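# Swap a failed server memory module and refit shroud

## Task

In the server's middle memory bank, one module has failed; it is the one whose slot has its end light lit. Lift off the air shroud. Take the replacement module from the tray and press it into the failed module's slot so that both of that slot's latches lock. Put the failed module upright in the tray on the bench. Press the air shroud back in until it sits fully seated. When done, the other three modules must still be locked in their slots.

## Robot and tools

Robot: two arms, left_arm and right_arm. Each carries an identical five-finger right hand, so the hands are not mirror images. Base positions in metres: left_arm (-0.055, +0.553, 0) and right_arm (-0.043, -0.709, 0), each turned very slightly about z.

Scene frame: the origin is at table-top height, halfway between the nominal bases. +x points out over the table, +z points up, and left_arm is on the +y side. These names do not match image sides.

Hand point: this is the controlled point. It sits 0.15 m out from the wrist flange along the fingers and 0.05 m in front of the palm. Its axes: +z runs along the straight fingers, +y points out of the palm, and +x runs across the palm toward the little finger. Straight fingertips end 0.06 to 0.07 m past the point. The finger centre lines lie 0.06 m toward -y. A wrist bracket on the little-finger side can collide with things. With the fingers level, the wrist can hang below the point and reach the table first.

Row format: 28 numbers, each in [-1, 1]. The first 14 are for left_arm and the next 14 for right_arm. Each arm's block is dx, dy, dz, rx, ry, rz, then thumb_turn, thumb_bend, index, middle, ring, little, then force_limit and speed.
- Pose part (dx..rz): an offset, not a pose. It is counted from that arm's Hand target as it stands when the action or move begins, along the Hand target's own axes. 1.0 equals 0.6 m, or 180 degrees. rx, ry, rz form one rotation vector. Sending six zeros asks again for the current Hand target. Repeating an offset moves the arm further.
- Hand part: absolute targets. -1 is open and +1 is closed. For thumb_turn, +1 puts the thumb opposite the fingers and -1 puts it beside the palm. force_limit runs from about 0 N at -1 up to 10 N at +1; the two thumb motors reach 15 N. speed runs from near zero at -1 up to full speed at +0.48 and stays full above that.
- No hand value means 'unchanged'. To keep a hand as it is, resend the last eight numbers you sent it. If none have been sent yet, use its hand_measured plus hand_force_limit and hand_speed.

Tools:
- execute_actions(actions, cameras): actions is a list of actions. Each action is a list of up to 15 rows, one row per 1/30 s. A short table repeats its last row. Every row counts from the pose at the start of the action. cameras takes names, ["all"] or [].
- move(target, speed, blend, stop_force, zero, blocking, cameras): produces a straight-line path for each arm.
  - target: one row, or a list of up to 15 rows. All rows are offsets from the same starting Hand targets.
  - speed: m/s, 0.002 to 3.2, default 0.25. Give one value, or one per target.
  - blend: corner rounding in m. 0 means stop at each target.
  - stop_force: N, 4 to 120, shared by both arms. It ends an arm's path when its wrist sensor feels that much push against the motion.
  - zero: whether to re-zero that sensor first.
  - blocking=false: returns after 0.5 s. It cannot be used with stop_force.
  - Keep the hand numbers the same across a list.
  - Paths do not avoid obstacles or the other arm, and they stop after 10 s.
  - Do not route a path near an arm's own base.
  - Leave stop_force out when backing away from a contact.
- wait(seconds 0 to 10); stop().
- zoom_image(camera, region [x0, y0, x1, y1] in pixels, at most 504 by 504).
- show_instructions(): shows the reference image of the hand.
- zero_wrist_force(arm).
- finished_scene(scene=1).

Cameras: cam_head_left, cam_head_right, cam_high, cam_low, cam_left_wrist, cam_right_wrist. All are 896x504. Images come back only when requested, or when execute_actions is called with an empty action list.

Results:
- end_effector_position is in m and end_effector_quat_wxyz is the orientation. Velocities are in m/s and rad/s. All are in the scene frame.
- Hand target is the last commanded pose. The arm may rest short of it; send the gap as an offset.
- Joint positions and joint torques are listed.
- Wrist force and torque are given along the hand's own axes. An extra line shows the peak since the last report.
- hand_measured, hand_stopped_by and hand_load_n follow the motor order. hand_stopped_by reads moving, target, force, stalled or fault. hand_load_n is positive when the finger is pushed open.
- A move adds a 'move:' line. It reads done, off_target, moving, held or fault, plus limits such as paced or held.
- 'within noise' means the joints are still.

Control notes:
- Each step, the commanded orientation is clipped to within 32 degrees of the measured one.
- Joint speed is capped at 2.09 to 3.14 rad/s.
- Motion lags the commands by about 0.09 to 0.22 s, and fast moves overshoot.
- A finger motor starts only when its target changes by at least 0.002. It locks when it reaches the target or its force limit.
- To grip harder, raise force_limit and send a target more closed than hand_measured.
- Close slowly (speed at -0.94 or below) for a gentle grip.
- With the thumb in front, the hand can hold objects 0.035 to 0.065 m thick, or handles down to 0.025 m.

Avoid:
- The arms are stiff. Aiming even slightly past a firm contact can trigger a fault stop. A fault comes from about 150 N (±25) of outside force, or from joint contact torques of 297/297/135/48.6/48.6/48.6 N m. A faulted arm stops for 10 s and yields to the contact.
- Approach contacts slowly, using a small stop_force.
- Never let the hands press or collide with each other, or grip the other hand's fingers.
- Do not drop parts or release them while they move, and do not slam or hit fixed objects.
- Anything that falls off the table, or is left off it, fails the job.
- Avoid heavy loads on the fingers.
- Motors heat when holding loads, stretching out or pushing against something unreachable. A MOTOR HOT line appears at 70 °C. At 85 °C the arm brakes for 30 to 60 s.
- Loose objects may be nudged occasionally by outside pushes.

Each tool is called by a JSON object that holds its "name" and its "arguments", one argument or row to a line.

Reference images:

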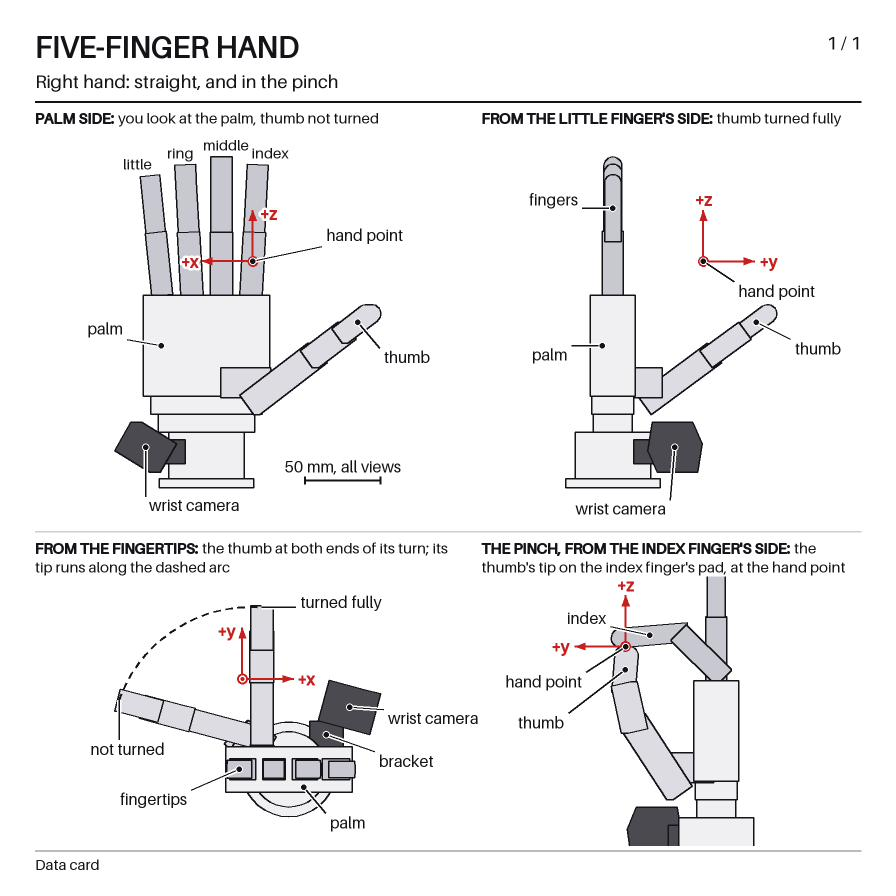

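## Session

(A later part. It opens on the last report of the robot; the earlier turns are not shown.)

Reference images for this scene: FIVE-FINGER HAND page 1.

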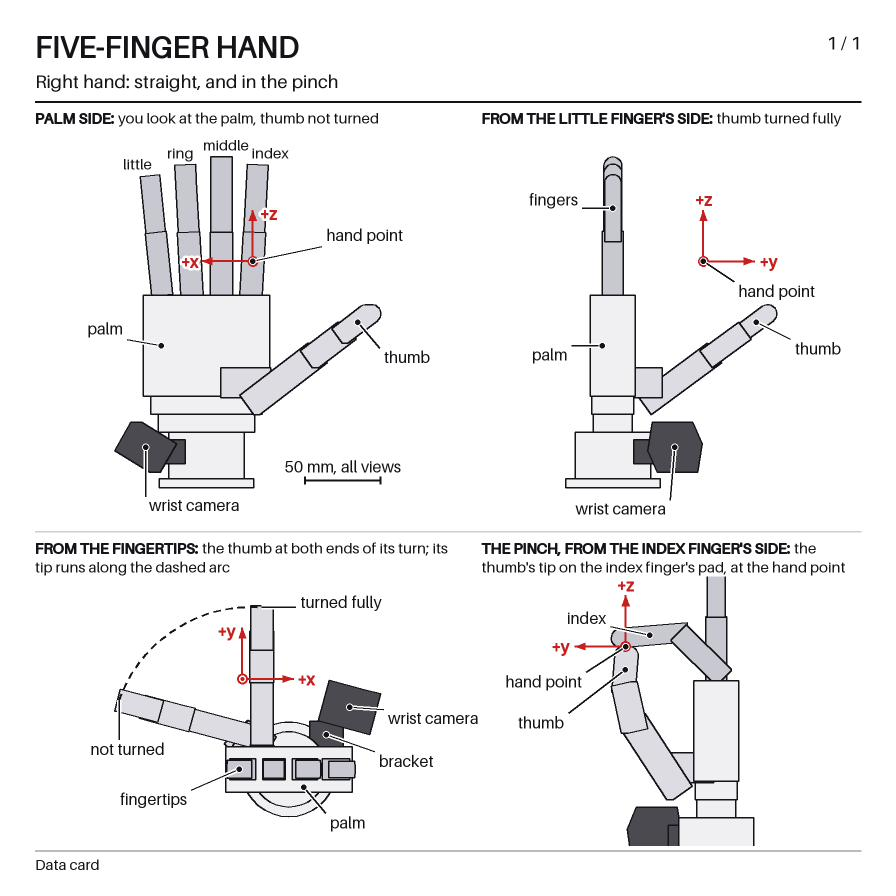

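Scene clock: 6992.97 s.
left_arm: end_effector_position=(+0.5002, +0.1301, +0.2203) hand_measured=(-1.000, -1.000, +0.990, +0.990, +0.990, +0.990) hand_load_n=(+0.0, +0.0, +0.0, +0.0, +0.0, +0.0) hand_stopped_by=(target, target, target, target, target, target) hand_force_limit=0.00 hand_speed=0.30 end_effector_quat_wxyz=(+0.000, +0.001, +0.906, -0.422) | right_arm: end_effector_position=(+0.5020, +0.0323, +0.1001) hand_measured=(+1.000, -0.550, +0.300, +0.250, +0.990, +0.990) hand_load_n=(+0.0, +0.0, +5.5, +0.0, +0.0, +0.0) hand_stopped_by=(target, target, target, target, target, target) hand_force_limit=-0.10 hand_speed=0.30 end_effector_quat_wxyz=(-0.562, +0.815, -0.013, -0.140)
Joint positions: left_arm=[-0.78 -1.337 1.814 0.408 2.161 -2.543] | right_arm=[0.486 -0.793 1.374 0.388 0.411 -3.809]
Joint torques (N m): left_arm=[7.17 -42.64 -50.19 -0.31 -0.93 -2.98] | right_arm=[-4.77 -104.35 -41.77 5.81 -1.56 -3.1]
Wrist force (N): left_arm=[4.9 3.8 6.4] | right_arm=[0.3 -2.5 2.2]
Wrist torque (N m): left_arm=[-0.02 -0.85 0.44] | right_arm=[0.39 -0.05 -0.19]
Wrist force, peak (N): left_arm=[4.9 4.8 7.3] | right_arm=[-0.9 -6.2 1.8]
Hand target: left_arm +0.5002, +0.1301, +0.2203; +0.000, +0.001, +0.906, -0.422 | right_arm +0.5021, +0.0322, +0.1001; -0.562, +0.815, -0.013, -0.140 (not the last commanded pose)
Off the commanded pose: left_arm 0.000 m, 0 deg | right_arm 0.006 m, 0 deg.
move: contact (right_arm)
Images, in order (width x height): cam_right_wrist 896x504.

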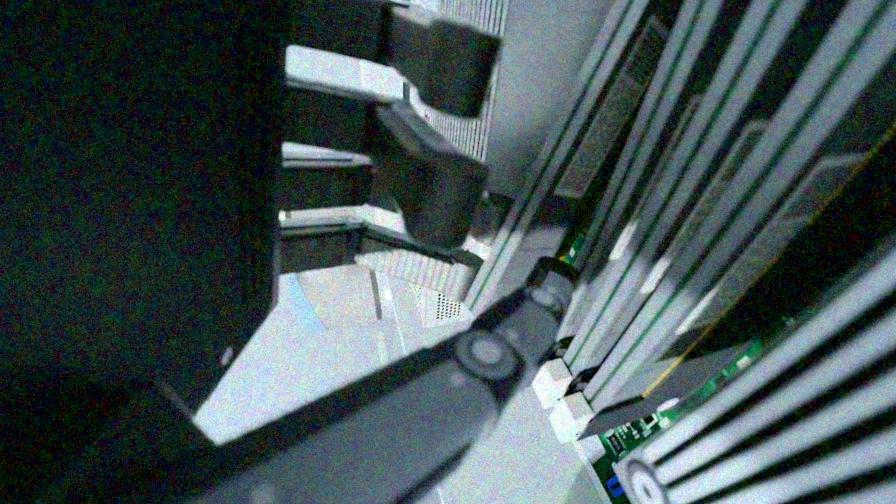

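{"name": "move", "arguments": {
  "target": [0, 0, 0, 0, 0, 0, -1, -1, 0.99, 0.99, 0.99, 0.99, 0.0, 0.3, 0.0004, -0.0037, 0.0048, 0, 0, 0, 1, -0.55, 0.3, 0.25, 0.99, 0.99, -0.1, 0.3],
  "speed": 0.01
}}

{"name": "move", "arguments": {
  "target": [0, 0, 0, 0, 0, 0, -1, -1, 0.99, 0.99, 0.99, 0.99, 0.0, 0.3, 0.0029, 0.0108, 0.0039, 0, 0, 0, 1, -0.55, 0.3, 0.25, 0.99, 0.99, -0.1, 0.3],
  "speed": 0.01,
  "stop_force": 4,
  "cameras": ["cam_right_wrist"]
}}

{"name": "zoom_image", "arguments": {
  "camera": "cam_right_wrist",
  "region": [400, 100, 640, 340]
}}

Scene clock: 7005.57 s.
left_arm: end_effector_position=(+0.5002, +0.1301, +0.2203) hand_measured=(-1.000, -1.000, +0.990, +0.990, +0.990, +0.990) hand_load_n=(+0.0, +0.0, +0.0, +0.0, +0.0, +0.0) hand_stopped_by=(target, target, target, target, target, target) hand_force_limit=0.00 hand_speed=0.30 end_effector_quat_wxyz=(+0.000, +0.001, +0.906, -0.422) | right_arm: end_effector_position=(+0.5021, +0.0358, +0.1012) hand_measured=(+1.000, -0.550, +0.300, +0.250, +0.990, +0.990) hand_load_n=(+0.0, +0.0, +0.0, -0.5, +0.0, +0.0) hand_stopped_by=(target, target, target, target, target, target) hand_force_limit=-0.10 hand_speed=0.30 end_effector_quat_wxyz=(-0.562, +0.815, -0.013, -0.140)
Joint positions: left_arm=[-0.78 -1.337 1.814 0.408 2.161 -2.543] | right_arm=[0.49 -0.792 1.369 0.385 0.413 -3.801]
Joint torques (N m): left_arm=[5.33 -42.19 -50.66 -0.65 -1.11 -2.62] | right_arm=[1.98 -82.15 -36.68 0.43 -0.23 0.15]
Wrist force (N): left_arm=[4.9 3.9 7.0] | right_arm=[-0.8 1.1 -2.3]
Wrist torque (N m): left_arm=[-0.05 -0.86 0.43] | right_arm=[0.36 -0.06 -0.20]
Wrist force, peak (N): left_arm=[4.8 4.7 7.2] | right_arm=[0.0 -2.8 2.5]
Hand target: left_arm +0.5002, +0.1301, +0.2203; +0.000, +0.001, +0.906, -0.422 | right_arm +0.5021, +0.0357, +0.1012; -0.562, +0.815, -0.013, -0.140
Off the commanded pose: left_arm 0.000 m, 0 deg | right_arm 0.000 m, 0 deg.
move: done

Scene clock: 7006.93 s.
left_arm: end_effector_position=(+0.5002, +0.1301, +0.2203) hand_measured=(-1.000, -1.000, +0.990, +0.990, +0.990, +0.990) hand_load_n=(+0.0, -0.5, +0.0, +0.0, +0.0, +0.0) hand_stopped_by=(target, target, target, target, target, target) hand_force_limit=0.00 hand_speed=0.30 end_effector_quat_wxyz=(+0.000, +0.001, +0.906, -0.422) | right_arm: end_effector_position=(+0.5021, +0.0358, +0.0989) hand_measured=(+1.000, -0.550, +0.300, +0.250, +0.990, +0.990) hand_load_n=(-0.5, +0.0, +0.0, -4.5, +0.0, +0.0) hand_stopped_by=(target, target, target, target, target, target) hand_force_limit=-0.10 hand_speed=0.30 end_effector_quat_wxyz=(-0.562, +0.815, -0.013, -0.140)
Joint positions: left_arm=[-0.78 -1.337 1.814 0.408 2.161 -2.543] | right_arm=[0.49 -0.79 1.37 0.382 0.413 -3.801]
Joint torques (N m): left_arm=[3.01 -43.29 -49.12 -0.02 -1.5 -2.69] | right_arm=[2.69 -105.31 -44.77 4.73 -0.83 -1.05]
Wrist force (N): left_arm=[4.6 4.2 6.8] | right_arm=[-1.5 1.5 -7.2]
Wrist torque (N m): left_arm=[0.01 -0.81 0.43] | right_arm=[0.30 0.03 -0.19]
Wrist force, peak (N): left_arm=[5.0 4.4 7.4] | right_arm=[-2.7 -1.7 -8.3]
Hand target: left_arm +0.5002, +0.1301, +0.2203; +0.000, +0.001, +0.906, -0.422 | right_arm +0.5021, +0.0358, +0.0989; -0.562, +0.815, -0.013, -0.140 (not the last commanded pose)
Off the commanded pose: left_arm 0.000 m, 0 deg | right_arm 0.005 m, 0 deg.
move: contact (right_arm)
Images, in order (width x height): cam_right_wrist 896x504.

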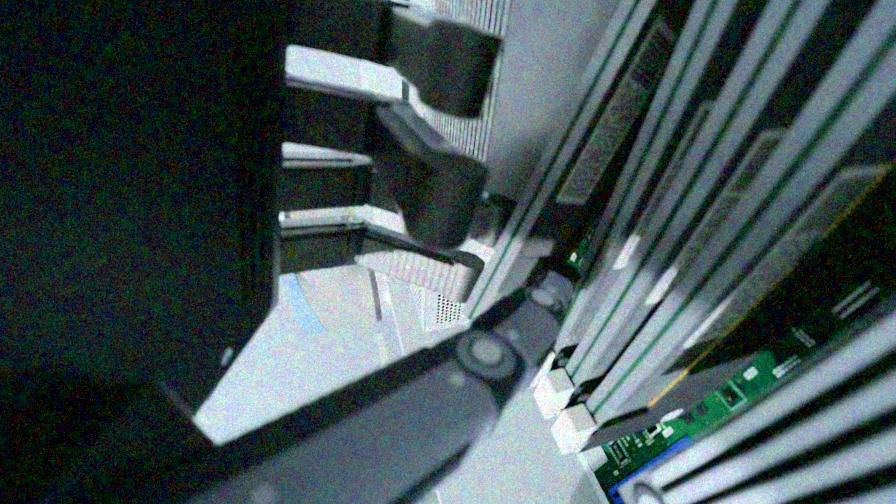

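Scaled by 2.100 from the camera's 896x504 image, which has a finer 1280x720 frame.

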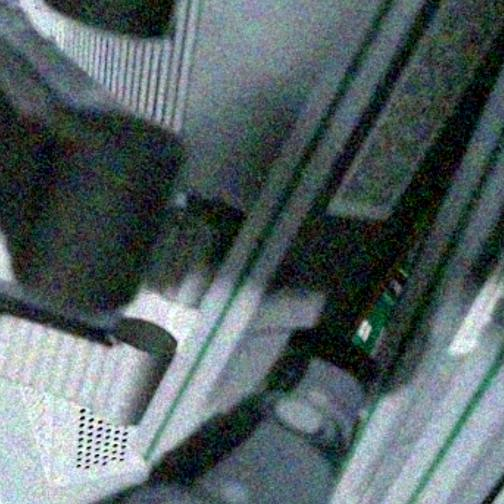

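{"name": "move", "arguments": {
  "target": [0, 0, 0, 0, 0, 0, -1, -1, 0.99, 0.99, 0.99, 0.99, 0.0, 0.3, 0.0005, 0.0041, -0.0015, 0, 0, 0, 1, -0.55, 0.3, 0.25, 0.99, 0.99, -0.1, 0.3],
  "speed": 0.005,
  "cameras": ["cam_right_wrist", "cam_left_wrist"]
}}

{"name": "zoom_image", "arguments": {
  "camera": "cam_right_wrist",
  "region": [400, 100, 640, 340]
}}

{"name": "zoom_image", "arguments": {
  "camera": "cam_left_wrist",
  "region": [460, 70, 580, 220]
}}

Scene clock: 7029.57 s.
left_arm: end_effector_position=(+0.5002, +0.1301, +0.2203) hand_measured=(-1.000, -1.000, +0.990, +0.990, +0.990, +0.990) hand_load_n=(+0.0, +0.0, +0.0, +0.0, +0.0, +0.0) hand_stopped_by=(target, target, target, target, target, target) hand_force_limit=0.00 hand_speed=0.30 end_effector_quat_wxyz=(+0.000, +0.001, +0.906, -0.422) | right_arm: end_effector_position=(+0.5021, +0.0341, +0.0968) hand_measured=(+1.000, -0.550, +0.300, +0.250, +0.990, +0.990) hand_load_n=(+0.0, +0.0, +0.5, -2.0, +0.0, +0.0) hand_stopped_by=(target, target, target, target, target, target) hand_force_limit=-0.10 hand_speed=0.30 end_effector_quat_wxyz=(-0.562, +0.815, -0.013, -0.140)
Joint positions: left_arm=[-0.78 -1.337 1.814 0.408 2.161 -2.543] | right_arm=[0.488 -0.789 1.373 0.381 0.412 -3.805]
Joint torques (N m): left_arm=[5.2 -43.38 -49.4 -0.3 -0.53 -2.81] | right_arm=[-6.98 -81.36 -27.15 -0.57 -2.21 -2.97]
Wrist force (N): left_arm=[5.1 4.1 6.8] | right_arm=[-1.8 -1.1 -3.8]
Wrist torque (N m): left_arm=[0.00 -0.89 0.46] | right_arm=[0.38 -0.01 -0.09]
Wrist force, peak (N): left_arm=[5.1 4.6 7.2] | right_arm=[-1.7 1.8 -7.5]
Hand target: left_arm +0.5002, +0.1301, +0.2203; +0.000, +0.001, +0.906, -0.422 | right_arm +0.5021, +0.0341, +0.0968; -0.562, +0.815, -0.013, -0.140
Off the commanded pose: left_arm 0.000 m, 0 deg | right_arm 0.000 m, 0 deg.
move: done
Images, in order (width x height): cam_left_wrist 896x504, cam_right_wrist 896x504.

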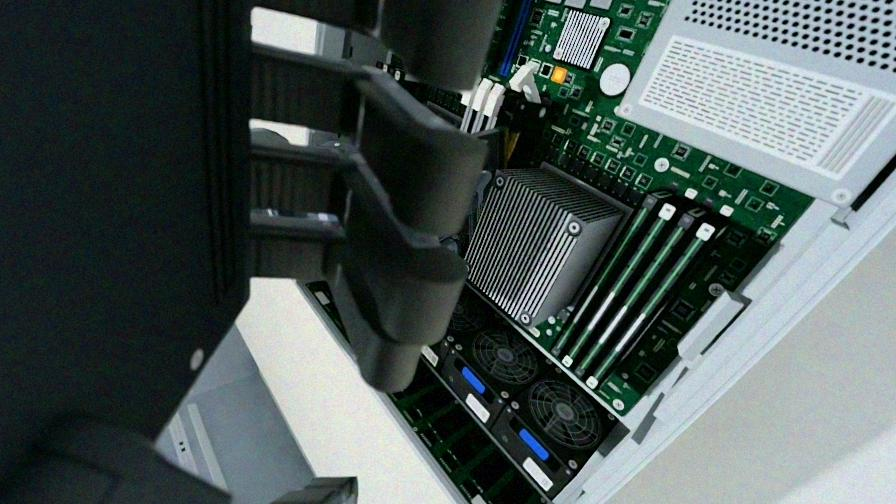

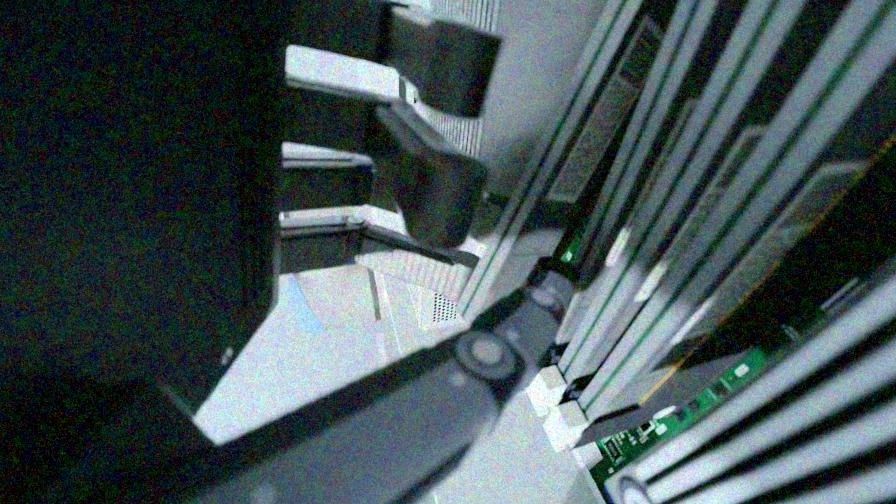

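Scaled by 2.100 from the camera's 896x504 image, which has a finer 1280x720 frame.

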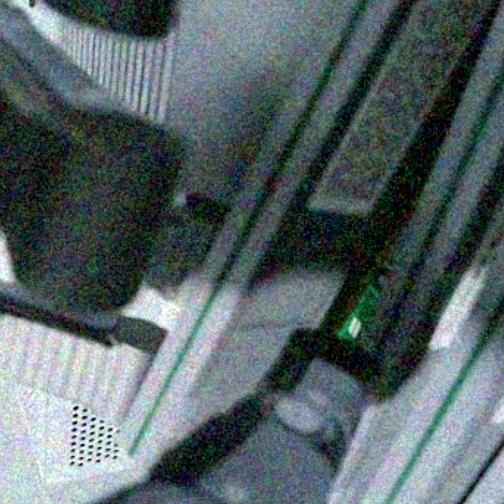

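Scaled by 3.360 from the camera's 896x504 image, which has a finer 1280x720 frame.

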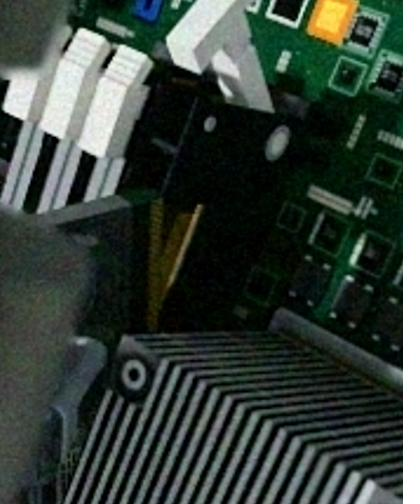

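{"name": "move", "arguments": {
  "target": [0, 0, 0, 0, 0, 0, -1, -1, 0.99, 0.99, 0.99, 0.99, 0.0, 0.3, 0.0003, -0.0012, -0.0004, 0, 0, 0, 1, 0.1, 0.3, 0.25, 0.99, 0.99, -0.4, -0.85],
  "speed": 0.005,
  "cameras": ["cam_right_wrist", "cam_left_wrist"]
}}

{"name": "zoom_image", "arguments": {
  "camera": "cam_right_wrist",
  "region": [400, 100, 640, 340]
}}

Scene clock: 7037.30 s.
left_arm: end_effector_position=(+0.5002, +0.1301, +0.2203) hand_measured=(-1.000, -1.000, +0.990, +0.990, +0.990, +0.990) hand_load_n=(-0.5, -0.5, +0.0, +0.0, +0.0, +0.0) hand_stopped_by=(target, target, target, target, target, target) hand_force_limit=0.00 hand_speed=0.30 end_effector_quat_wxyz=(+0.000, +0.001, +0.906, -0.422) | right_arm: end_effector_position=(+0.5025, +0.0342, +0.0975) hand_measured=(+1.000, -0.412, +0.300, +0.250, +0.990, +0.990) hand_load_n=(+0.5, +5.0, +4.5, -1.0, +0.0, +0.0) hand_stopped_by=(target, force, target, target, target, target) hand_force_limit=-0.40 hand_speed=-0.85 end_effector_quat_wxyz=(-0.562, +0.815, -0.013, -0.140)
Joint positions: left_arm=[-0.78 -1.337 1.814 0.408 2.161 -2.543] | right_arm=[0.488 -0.789 1.372 0.383 0.412 -3.805]
Joint torques (N m): left_arm=[2.56 -41.36 -49.15 -0.42 -0.3 -2.8] | right_arm=[-12.12 -106.95 -42.01 3.94 -2.98 -4.18]
Wrist force (N): left_arm=[4.5 4.2 6.9] | right_arm=[-2.0 1.5 -3.5]
Wrist torque (N m): left_arm=[0.00 -0.81 0.43] | right_arm=[0.37 0.05 0.02]
Wrist force, peak (N): left_arm=[4.7 4.6 7.5] | right_arm=[-2.2 -1.1 -4.1]
Hand target: left_arm +0.5002, +0.1301, +0.2203; +0.000, +0.001, +0.906, -0.422 | right_arm +0.5025, +0.0342, +0.0975; -0.562, +0.815, -0.013, -0.140
Off the commanded pose: left_arm 0.000 m, 0 deg | right_arm 0.000 m, 0 deg.
move: done
Images, in order (width x height): cam_left_wrist 896x504, cam_right_wrist 896x504.

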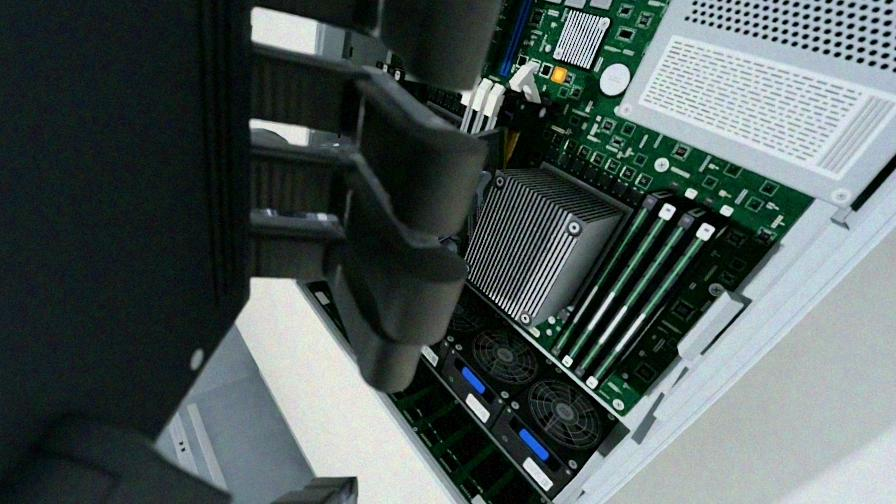

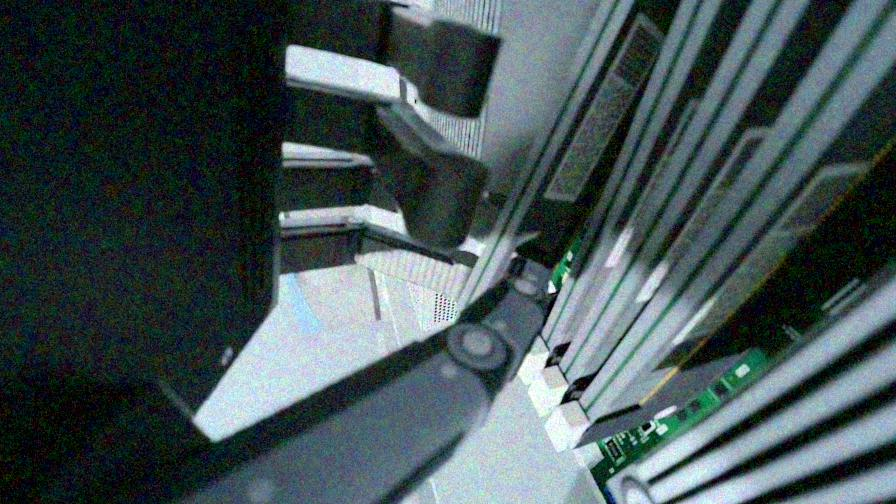

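Scaled by 2.100 from the camera's 896x504 image, which has a finer 1280x720 frame.

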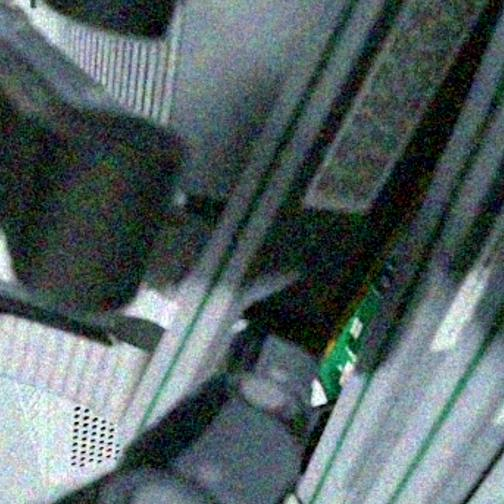

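{"name": "move", "arguments": {
  "target": [0, 0, 0, 0, 0, 0, -1, -1, 0.99, 0.99, 0.99, 0.99, 0.0, 0.3, 0, 0, 0, 0, 0, 0, 1, 0.2, 0.3, 0.25, 0.99, 0.99, 0.6, -0.85],
  "speed": 0.005,
  "cameras": ["cam_right_wrist"]
}}

Scene clock: 7041.67 s.
left_arm: end_effector_position=(+0.5002, +0.1301, +0.2203) hand_measured=(-1.000, -1.000, +0.990, +0.990, +0.990, +0.990) hand_load_n=(+0.0, +0.0, +0.0, +0.0, +0.5, +0.0) hand_stopped_by=(target, target, target, target, target, target) hand_force_limit=0.00 hand_speed=0.30 end_effector_quat_wxyz=(+0.000, +0.001, +0.906, -0.422) | right_arm: end_effector_position=(+0.5025, +0.0342, +0.0975) hand_measured=(+1.000, -0.380, +0.300, +0.250, +0.990, +0.990) hand_load_n=(+0.5, +11.5, +8.5, -0.5, +0.5, +0.0) hand_stopped_by=(target, force, target, target, target, target) hand_force_limit=0.60 hand_speed=-0.85 end_effector_quat_wxyz=(-0.562, +0.815, -0.013, -0.140)
Joint positions: left_arm=[-0.78 -1.337 1.814 0.408 2.161 -2.543] | right_arm=[0.488 -0.789 1.372 0.383 0.412 -3.805]
Joint torques (N m): left_arm=[4.35 -42.51 -49.44 -0.51 -0.66 -2.79] | right_arm=[-11.42 -106.74 -28.38 0.39 -3.19 -4.25]
Wrist force (N): left_arm=[4.4 4.2 7.6] | right_arm=[-2.1 1.6 -3.5]
Wrist torque (N m): left_arm=[-0.04 -0.81 0.43] | right_arm=[0.34 0.13 0.09]
Wrist force, peak (N): left_arm=[4.9 4.4 7.4] | right_arm=[-2.4 1.3 -3.9]
Hand target: left_arm +0.5002, +0.1301, +0.2203; +0.000, +0.001, +0.906, -0.422 | right_arm +0.5025, +0.0342, +0.0975; -0.562, +0.815, -0.013, -0.140
Off the commanded pose: left_arm 0.000 m, 0 deg | right_arm 0.000 m, 0 deg.
move: done
Images, in order (width x height): cam_right_wrist 896x504.

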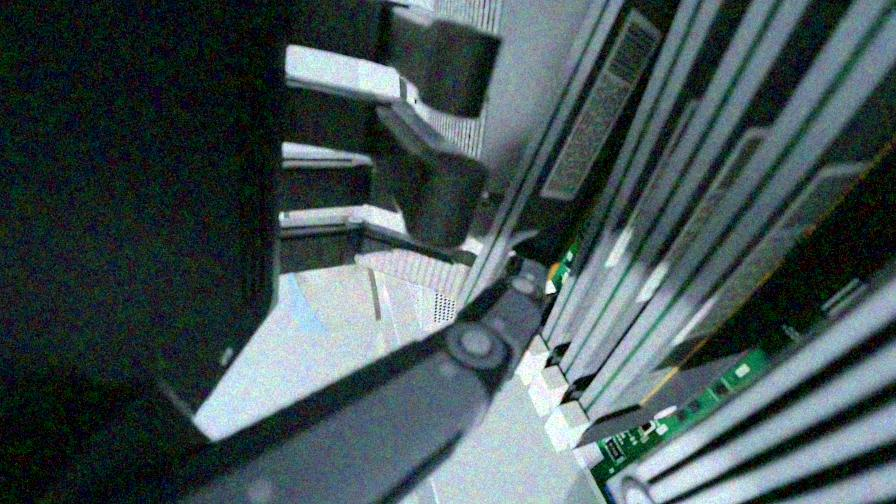

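{"name": "move", "arguments": {
  "target": [0, 0, 0, 0, 0, 0, -1, -1, 0.99, 0.99, 0.99, 0.99, 0.0, 0.3, -0.0048, -0.0182, -0.0066, 0, 0, 0, 1, 0.2, 0.3, 0.25, 0.99, 0.99, 0.6, -0.85],
  "speed": 0.006,
  "cameras": ["cam_right_wrist", "cam_left_wrist"]
}}

{"name": "zoom_image", "arguments": {
  "camera": "cam_right_wrist",
  "region": [440, 0, 680, 340]
}}

{"name": "zoom_image", "arguments": {
  "camera": "cam_left_wrist",
  "region": [440, 70, 580, 260]
}}

Scene clock: 7047.60 s.
left_arm: end_effector_position=(+0.5002, +0.1301, +0.2203) hand_measured=(-1.000, -1.000, +0.990, +0.990, +0.990, +0.990) hand_load_n=(+0.0, +0.0, +0.0, +0.0, +0.0, +0.0) hand_stopped_by=(target, target, target, target, target, target) hand_force_limit=0.00 hand_speed=0.30 end_effector_quat_wxyz=(+0.000, +0.001, +0.906, -0.422) | right_arm: end_effector_position=(+0.5025, +0.0342, +0.1096) hand_measured=(+1.000, -0.380, +0.300, +0.250, +0.990, +0.990) hand_load_n=(-0.5, +11.0, +10.0, +1.0, +0.0, +0.5) hand_stopped_by=(target, force, target, target, target, target) hand_force_limit=0.60 hand_speed=-0.85 end_effector_quat_wxyz=(-0.562, +0.815, -0.013, -0.140)
Joint positions: left_arm=[-0.78 -1.337 1.814 0.408 2.161 -2.543] | right_arm=[0.488 -0.8 1.367 0.398 0.412 -3.805]
Joint torques (N m): left_arm=[5.71 -43.77 -48.93 -0.51 -0.32 -2.29] | right_arm=[-11.19 -96.53 -43.3 3.92 -3.24 -4.01]
Wrist force (N): left_arm=[4.6 4.2 6.7] | right_arm=[-0.7 2.6 -2.9]
Wrist torque (N m): left_arm=[0.01 -0.81 0.43] | right_arm=[0.29 0.10 0.07]
Wrist force, peak (N): left_arm=[4.9 4.5 7.5] | right_arm=[-2.5 1.9 -4.1]
Hand target: left_arm +0.5002, +0.1301, +0.2203; +0.000, +0.001, +0.906, -0.422 | right_arm +0.5025, +0.0342, +0.1095; -0.562, +0.815, -0.013, -0.140
Off the commanded pose: left_arm 0.000 m, 0 deg | right_arm 0.000 m, 0 deg.
move: done
Images, in order (width x height): cam_left_wrist 896x504, cam_right_wrist 896x504.

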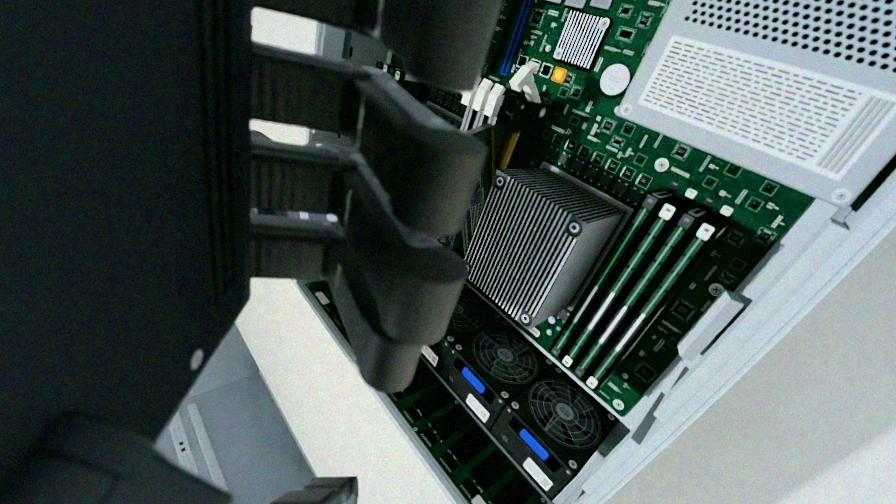

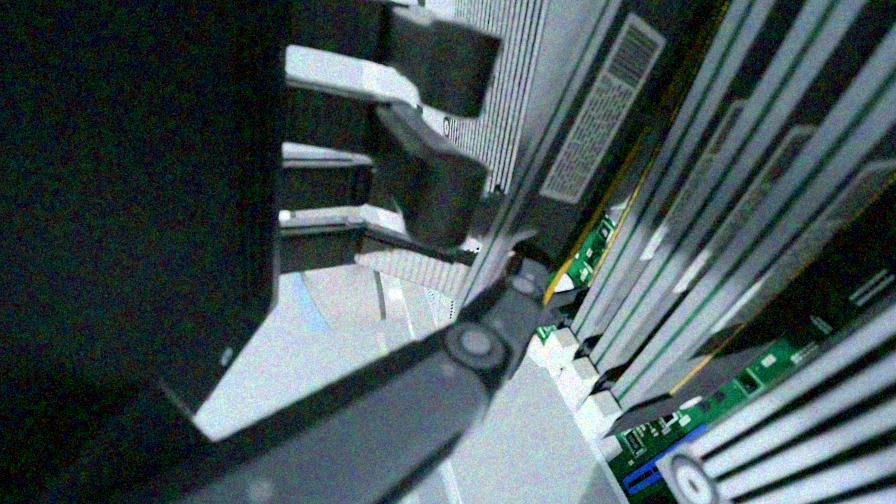

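Scaled by 1.482 from the camera's 896x504 image, which has a finer 1280x720 frame.

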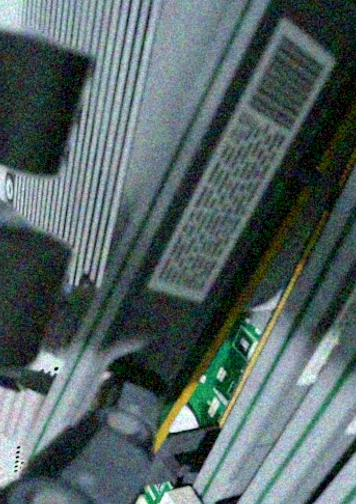

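Scaled by 2.653 from the camera's 896x504 image, which has a finer 1280x720 frame.

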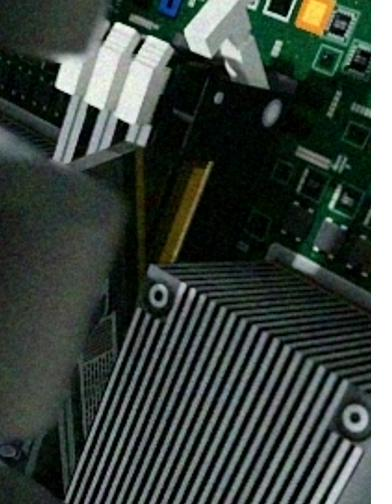

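{"name": "move", "arguments": {
  "target": [0, 0.0536, -0.0638, 0, 0, 0, -1, -1, 0.99, 0.99, 0.99, 0.99, 0.0, 0.3, -0.024, -0.091, -0.033, 0, 0, 0, 1, 0.2, 0.3, 0.25, 0.99, 0.99, 0.6, -0.85],
  "speed": 0.03,
  "cameras": ["cam_right_wrist", "cam_left_wrist"]
}}

{"name": "zoom_image", "arguments": {
  "camera": "cam_right_wrist",
  "region": [440, 0, 680, 340]
}}

Scene clock: 7057.97 s.
left_arm: end_effector_position=(+0.5002, +0.1802, +0.2203) hand_measured=(-1.000, -1.000, +0.990, +0.990, +0.990, +0.990) hand_load_n=(+0.0, +0.0, +0.0, +0.0, +0.0, +0.0) hand_stopped_by=(target, target, target, target, target, target) hand_force_limit=0.00 hand_speed=0.30 end_effector_quat_wxyz=(+0.000, +0.001, +0.906, -0.422) | right_arm: end_effector_position=(+0.5027, +0.0341, +0.1696) hand_measured=(+1.000, -0.380, +0.300, +0.250, +0.990, +0.990) hand_load_n=(+0.5, +8.0, +3.0, +4.5, +0.0, +0.0) hand_stopped_by=(target, force, target, target, target, target) hand_force_limit=0.60 hand_speed=-0.85 end_effector_quat_wxyz=(-0.562, +0.815, -0.013, -0.140)
Joint positions: left_arm=[-0.711 -1.361 1.852 0.432 2.203 -2.477] | right_arm=[0.488 -0.85 1.338 0.478 0.412 -3.806]
Joint torques (N m): left_arm=[-10.97 -44.28 -39.85 1.7 -0.16 -2.34] | right_arm=[-10.88 -81.47 -33.02 -0.68 -2.28 -3.98]
Wrist force (N): left_arm=[4.0 4.1 7.0] | right_arm=[-0.9 1.6 -1.9]
Wrist torque (N m): left_arm=[-0.03 -0.72 0.21] | right_arm=[0.38 -0.13 -0.03]
Wrist force, peak (N): left_arm=[5.1 4.5 7.2] | right_arm=[0.0 3.1 -3.4]
Hand target: left_arm +0.5003, +0.1801, +0.2203; +0.000, +0.001, +0.906, -0.422 | right_arm +0.5026, +0.0341, +0.1693; -0.562, +0.815, -0.013, -0.140
Off the commanded pose: left_arm 0.000 m, 0 deg | right_arm 0.000 m, 0 deg.
move: done
Images, in order (width x height): cam_left_wrist 896x504, cam_right_wrist 896x504.

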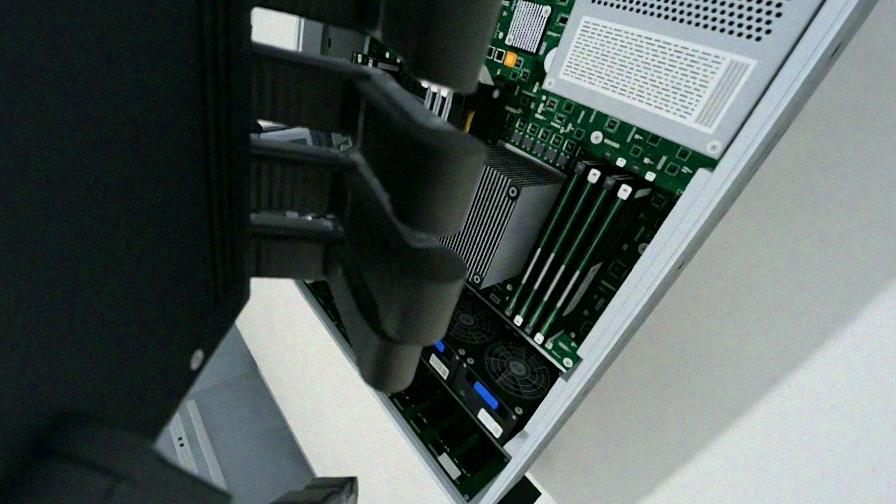

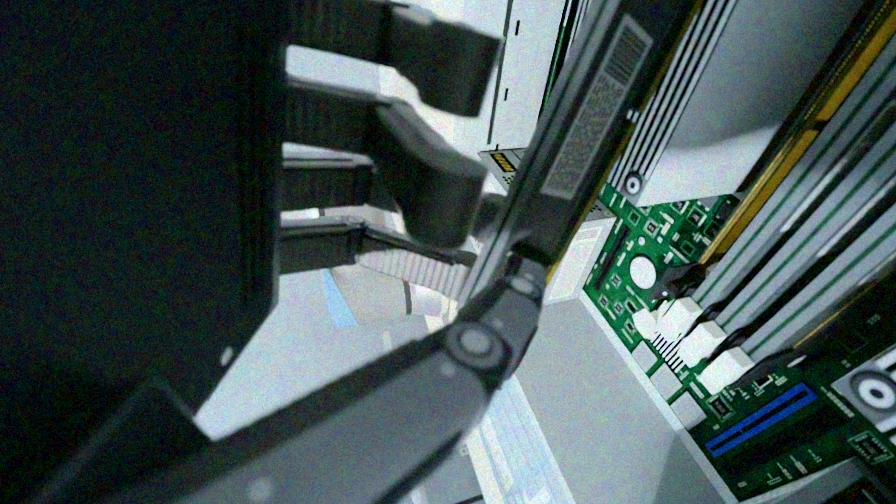

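Scaled by 1.482 from the camera's 896x504 image, which has a finer 1280x720 frame.

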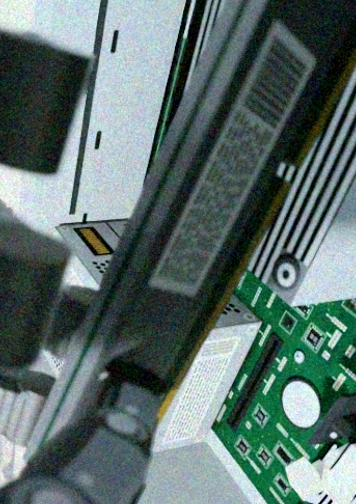

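{"name": "move", "arguments": {
  "target": [0.0667, -0.047, 0.004, 0, 0, 0, -1, -1, -1, -1, -1, -1, 0.0, 0.3, 0, 0, 0, -0.0212, 0.0769, -0.0962, 1, 0.2, 0.3, 0.25, 0.99, 0.99, 0.6, -0.85],
  "speed": 0.08,
  "cameras": ["cam_right_wrist", "cam_left_wrist"]
}}

{"name": "zoom_image", "arguments": {
  "camera": "cam_right_wrist",
  "region": [440, 0, 680, 340]
}}

{"name": "zoom_image", "arguments": {
  "camera": "cam_left_wrist",
  "region": [340, 60, 600, 360]
}}

Scene clock: 7142.90 s.
left_arm: end_effector_position=(+0.4601, +0.1602, +0.2403) hand_measured=(-1.000, -1.000, -1.000, -1.000, -1.000, -1.000) hand_load_n=(-0.5, +0.0, +0.0, +0.0, +0.0, +0.0) hand_stopped_by=(target, target, target, target, target, target) hand_force_limit=0.00 hand_speed=0.30 end_effector_quat_wxyz=(+0.000, +0.001, +0.906, -0.422) | right_arm: end_effector_position=(+0.5025, +0.0341, +0.1693) hand_measured=(+1.000, -0.380, +0.300, +0.250, +0.990, +0.990) hand_load_n=(+0.5, +8.5, +3.0, +4.5, +0.0, +0.0) hand_stopped_by=(target, force, target, target, target, target) hand_force_limit=0.60 hand_speed=-0.85 end_effector_quat_wxyz=(-0.544, +0.837, +0.047, +0.044)
Joint positions: left_arm=[-0.791 -1.432 1.89 0.421 2.153 -2.553] | right_arm=[0.538 -1.013 1.512 0.206 0.675 -3.866]
Joint torques (N m): left_arm=[6.48 -35.97 -37.56 0.31 2.89 3.75] | right_arm=[-12.56 -70.51 -47.21 4.09 -2.81 2.63]
Wrist force (N): left_arm=[4.9 4.2 6.7] | right_arm=[0.1 1.9 -2.3]
Wrist torque (N m): left_arm=[-0.03 -0.86 0.44] | right_arm=[0.51 -0.09 0.03]
Wrist force, peak (N): left_arm=[4.7 4.2 7.5] | right_arm=[-0.1 2.0 -2.4]
Hand target: left_arm +0.4602, +0.1602, +0.2403; +0.000, +0.001, +0.906, -0.422 | right_arm +0.5026, +0.0341, +0.1693; -0.544, +0.837, +0.047, +0.044
Off the commanded pose: left_arm 0.000 m, 0 deg | right_arm 0.000 m, 0 deg.
move: done
Images, in order (width x height): cam_left_wrist 896x504, cam_right_wrist 896x504.

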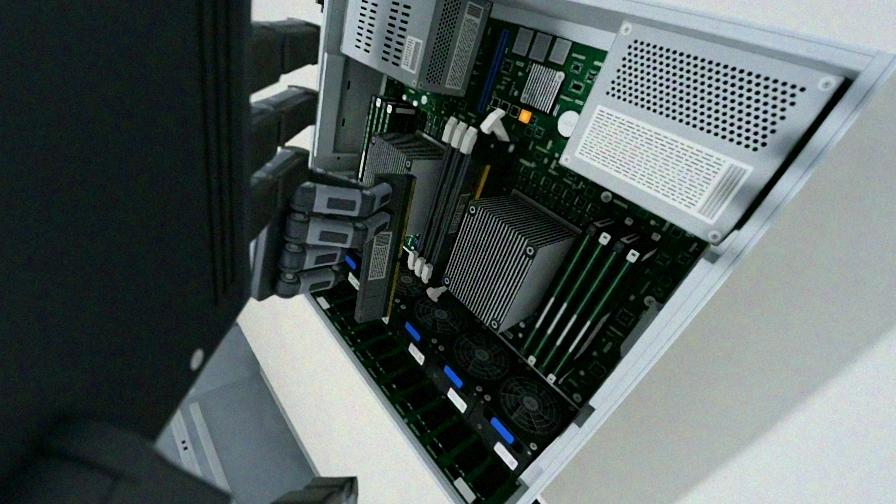

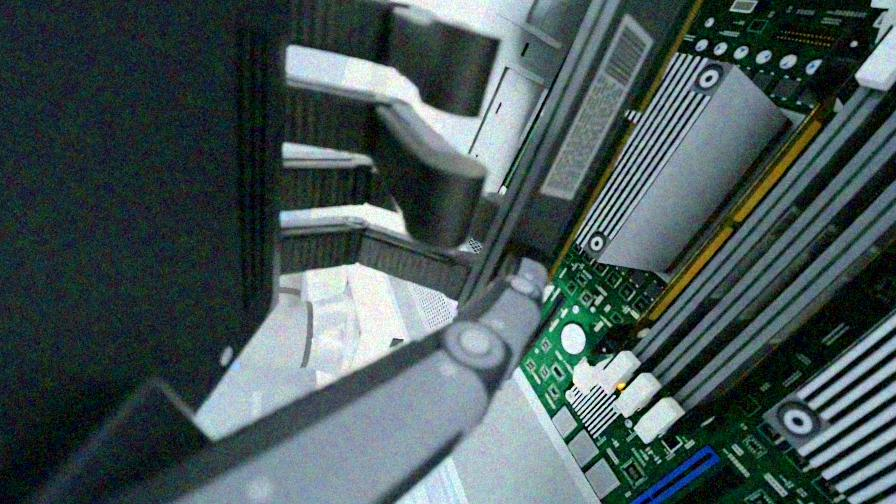

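Scaled by 1.482 from the camera's 896x504 image, which has a finer 1280x720 frame.

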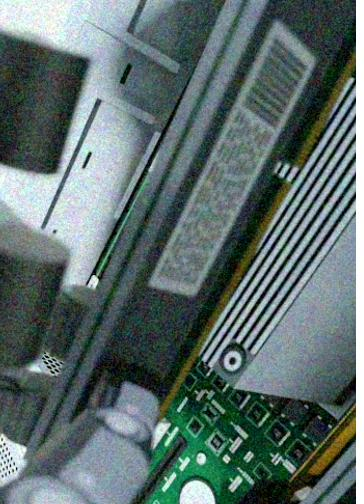

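Scaled by 1.680 from the camera's 896x504 image, which has a finer 1280x720 frame.

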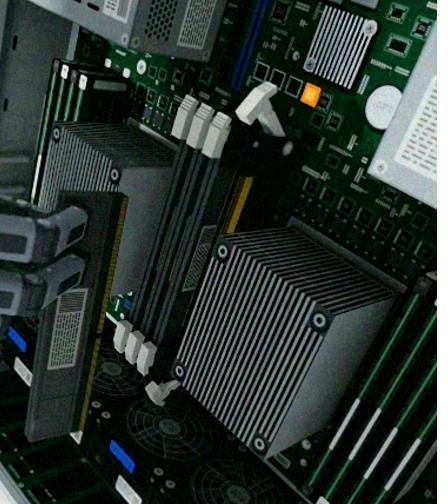

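{"name": "zoom_image", "arguments": {
  "camera": "cam_left_wrist",
  "region": [320, 150, 440, 340]
}}

Scaled by 2.653 from the camera's 896x504 image, which has a finer 1280x720 frame.

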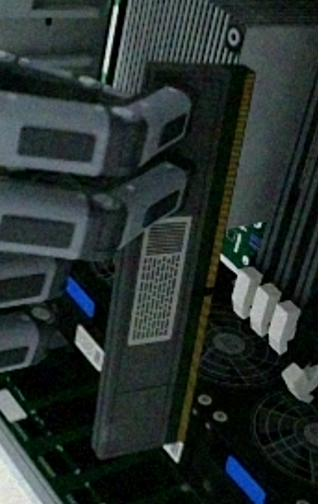

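{"name": "move", "arguments": {
  "target": [0, 0, 0, 0, 0, 0, -1, -1, -1, -1, -1, -1, 0.0, 0.3, 0.0063, -0.0276, -0.0207, 0, 0, 0, 1, 0.2, 0.3, 0.25, 0.99, 0.99, 0.6, -0.85],
  "speed": 0.05
}}

Scene clock: 7217.37 s.
left_arm: end_effector_position=(+0.4602, +0.1602, +0.2403) hand_measured=(-1.000, -1.000, -1.000, -1.000, -1.000, -1.000) hand_load_n=(+0.0, +0.0, +0.0, +0.0, +0.0, +0.0) hand_stopped_by=(target, target, target, target, target, target) hand_force_limit=0.00 hand_speed=0.30 end_effector_quat_wxyz=(+0.000, +0.001, +0.906, -0.422) | right_arm: end_effector_position=(+0.5041, +0.0295, +0.1901) hand_measured=(+1.000, -0.380, +0.300, +0.250, +0.990, +0.990) hand_load_n=(+0.5, +8.0, +3.0, +4.5, +0.0, +0.0) hand_stopped_by=(target, force, target, target, target, target) hand_force_limit=0.60 hand_speed=-0.85 end_effector_quat_wxyz=(-0.544, +0.837, +0.047, +0.045)
Joint positions: left_arm=[-0.791 -1.431 1.89 0.421 2.154 -2.553] | right_arm=[0.531 -1.031 1.501 0.24 0.671 -3.872]
Joint torques (N m): left_arm=[10.43 -35.98 -49.96 2.79 3.4 4.2] | right_arm=[7.95 -67.58 -30.97 -1.41 -0.11 -1.61]
Wrist force (N): left_arm=[4.7 4.1 7.2] | right_arm=[0.0 2.0 -2.7]
Wrist torque (N m): left_arm=[-0.09 -0.85 0.38] | right_arm=[0.55 -0.02 0.02]
Wrist force, peak (N): left_arm=[5.3 4.2 7.3] | right_arm=[0.0 2.0 -2.7]
Hand target: left_arm +0.4602, +0.1602, +0.2403; +0.000, +0.001, +0.906, -0.422 | right_arm +0.5040, +0.0296, +0.1898; -0.544, +0.837, +0.047, +0.044
Off the commanded pose: left_arm 0.000 m, 0 deg | right_arm 0.000 m, 0 deg.
move: done

{"name": "move", "arguments": {
  "target": [0, 0, 0, 0, 0, 0, -1, -1, -1, -1, -1, -1, 0.0, 0.3, -0.3863, 0.1942, -0.5515, 0, 0, 0, 1, 0.2, 0.3, 0.25, 0.99, 0.99, 0.6, -0.85],
  "speed": 0.12
}}

Scene clock: 7225.97 s.
left_arm: end_effector_position=(+0.4602, +0.1602, +0.2403) hand_measured=(-1.000, -1.000, -1.000, -1.000, -1.000, -1.000) hand_load_n=(-0.5, +0.0, +0.0, +0.0, +0.0, +0.0) hand_stopped_by=(target, target, target, target, target, target) hand_force_limit=0.00 hand_speed=0.30 end_effector_quat_wxyz=(+0.000, +0.001, +0.906, -0.422) | right_arm: end_effector_position=(+0.2812, -0.3270, +0.1893) hand_measured=(+1.000, -0.380, +0.300, +0.250, +0.990, +0.990) hand_load_n=(+1.0, +8.5, +3.0, +4.5, +0.0, +0.0) hand_stopped_by=(target, force, target, target, target, target) hand_force_limit=0.60 hand_speed=-0.85 end_effector_quat_wxyz=(-0.544, +0.837, +0.047, +0.044)
Joint positions: left_arm=[-0.791 -1.431 1.89 0.421 2.154 -2.553] | right_arm=[-0.017 -1.436 2.298 0.725 0.417 -4.868]
Joint torques (N m): left_arm=[7.23 -39.15 -49.92 2.52 3.49 4.59] | right_arm=[-7.47 -42.28 -24.3 5.01 -1.76 -4]
Wrist force (N): left_arm=[4.6 4.1 7.1] | right_arm=[0.7 1.8 -2.9]
Wrist torque (N m): left_arm=[-0.08 -0.82 0.37] | right_arm=[0.42 -0.24 -0.03]
Wrist force, peak (N): left_arm=[4.8 4.6 7.3] | right_arm=[-0.1 2.2 -4.0]
Hand target: left_arm +0.4602, +0.1602, +0.2403; +0.000, +0.001, +0.906, -0.422 | right_arm +0.2812, -0.3270, +0.1893; -0.544, +0.837, +0.047, +0.044
Off the commanded pose: left_arm 0.000 m, 0 deg | right_arm 0.000 m, 0 deg.
move: done

{"name": "move", "arguments": {
  "target": [0.2837, -0.3387, 0.4561, 0, 0, 0, -1, -1, -1, -1, -1, -1, 0.0, 0.3, -0.0148, 0.1055, 0.0475, 0, 0, 0, 1, 0.2, 0.3, 0.25, 0.99, 0.99, 0.6, -0.85],
  "speed": 0.12,
  "cameras": ["cam_left_wrist", "cam_right_wrist"]
}}

{"name": "zoom_image", "arguments": {
  "camera": "cam_left_wrist",
  "region": [340, 0, 640, 340]
}}

{"name": "zoom_image", "arguments": {
  "camera": "cam_right_wrist",
  "region": [440, 0, 740, 340]
}}

Scene clock: 7239.17 s.
left_arm: end_effector_position=(+0.2894, -0.1798, +0.2198) hand_measured=(-1.000, -1.000, -1.000, -1.000, -1.000, -1.000) hand_load_n=(+0.0, +0.0, +0.0, +0.0, +0.0, +0.0) hand_stopped_by=(target, target, target, target, target, target) hand_force_limit=0.00 hand_speed=0.30 end_effector_quat_wxyz=(+0.000, +0.001, +0.906, -0.422) | right_arm: end_effector_position=(+0.2810, -0.3268, +0.1193) hand_measured=(+1.000, -0.380, +0.300, +0.250, +0.990, +0.990) hand_load_n=(+0.5, +8.5, +3.0, +4.5, +0.0, +0.0) hand_stopped_by=(target, force, target, target, target, target) hand_force_limit=0.60 hand_speed=-0.85 end_effector_quat_wxyz=(-0.544, +0.837, +0.047, +0.044)
Joint positions: left_arm=[-1.36 -1.269 1.698 0.284 1.749 -2.988] | right_arm=[-0.017 -1.31 2.335 0.561 0.417 -4.867]
Joint torques (N m): left_arm=[7.48 -67.19 -28.06 1.58 3.1 4.28] | right_arm=[12.93 -50.59 -17.76 6.79 -0.6 2.79]
Wrist force (N): left_arm=[4.3 4.1 6.1] | right_arm=[1.0 1.4 -2.5]
Wrist torque (N m): left_arm=[-0.01 -0.76 0.31] | right_arm=[0.29 -0.21 -0.01]
Wrist force, peak (N): left_arm=[5.3 3.6 7.9] | right_arm=[0.6 2.0 -3.4]
Hand target: left_arm +0.2894, -0.1798, +0.2197; +0.000, +0.001, +0.906, -0.422 | right_arm +0.2811, -0.3268, +0.1193; -0.544, +0.837, +0.047, +0.044
Off the commanded pose: left_arm 0.000 m, 0 deg | right_arm 0.000 m, 0 deg.
move: done
Images, in order (width x height): cam_left_wrist 896x504, cam_right_wrist 896x504.

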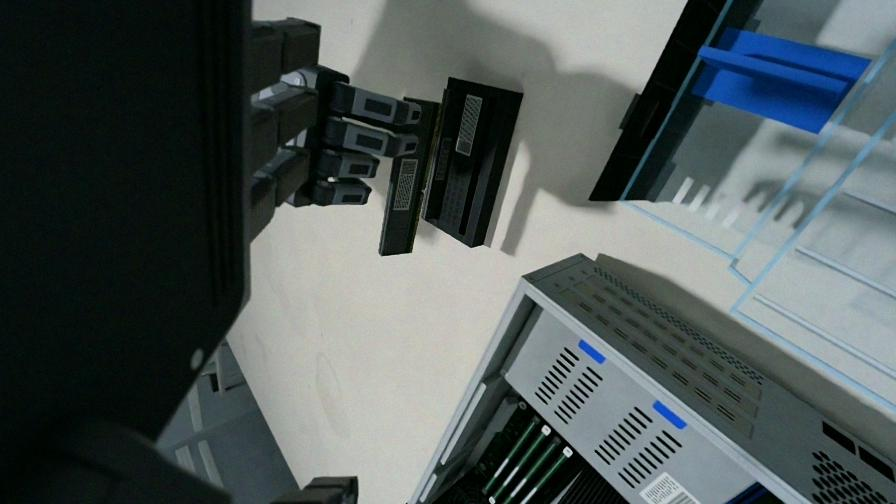

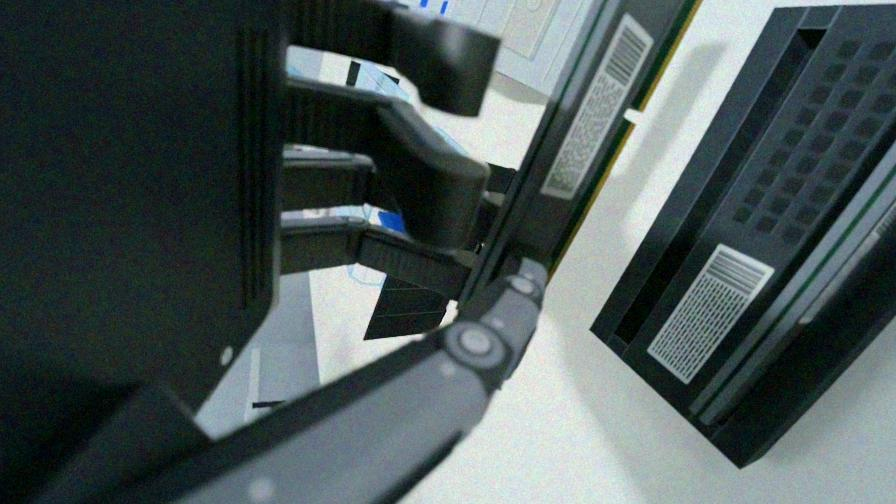

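Scaled by 1.482 from the camera's 896x504 image, which has a finer 1280x720 frame.

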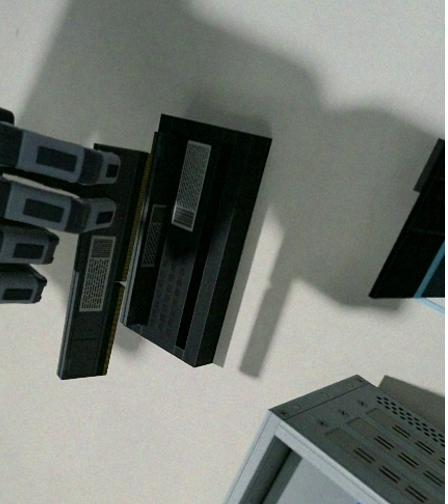

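Scaled by 1.482 from the camera's 896x504 image, which has a finer 1280x720 frame.

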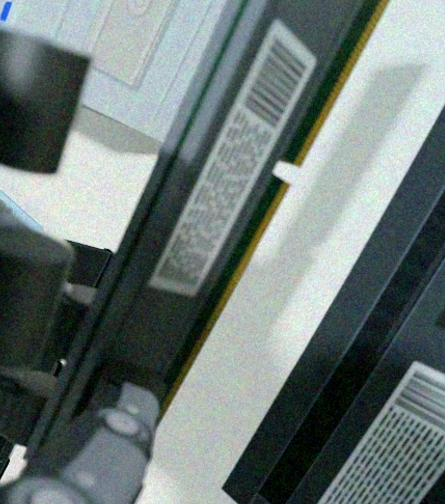

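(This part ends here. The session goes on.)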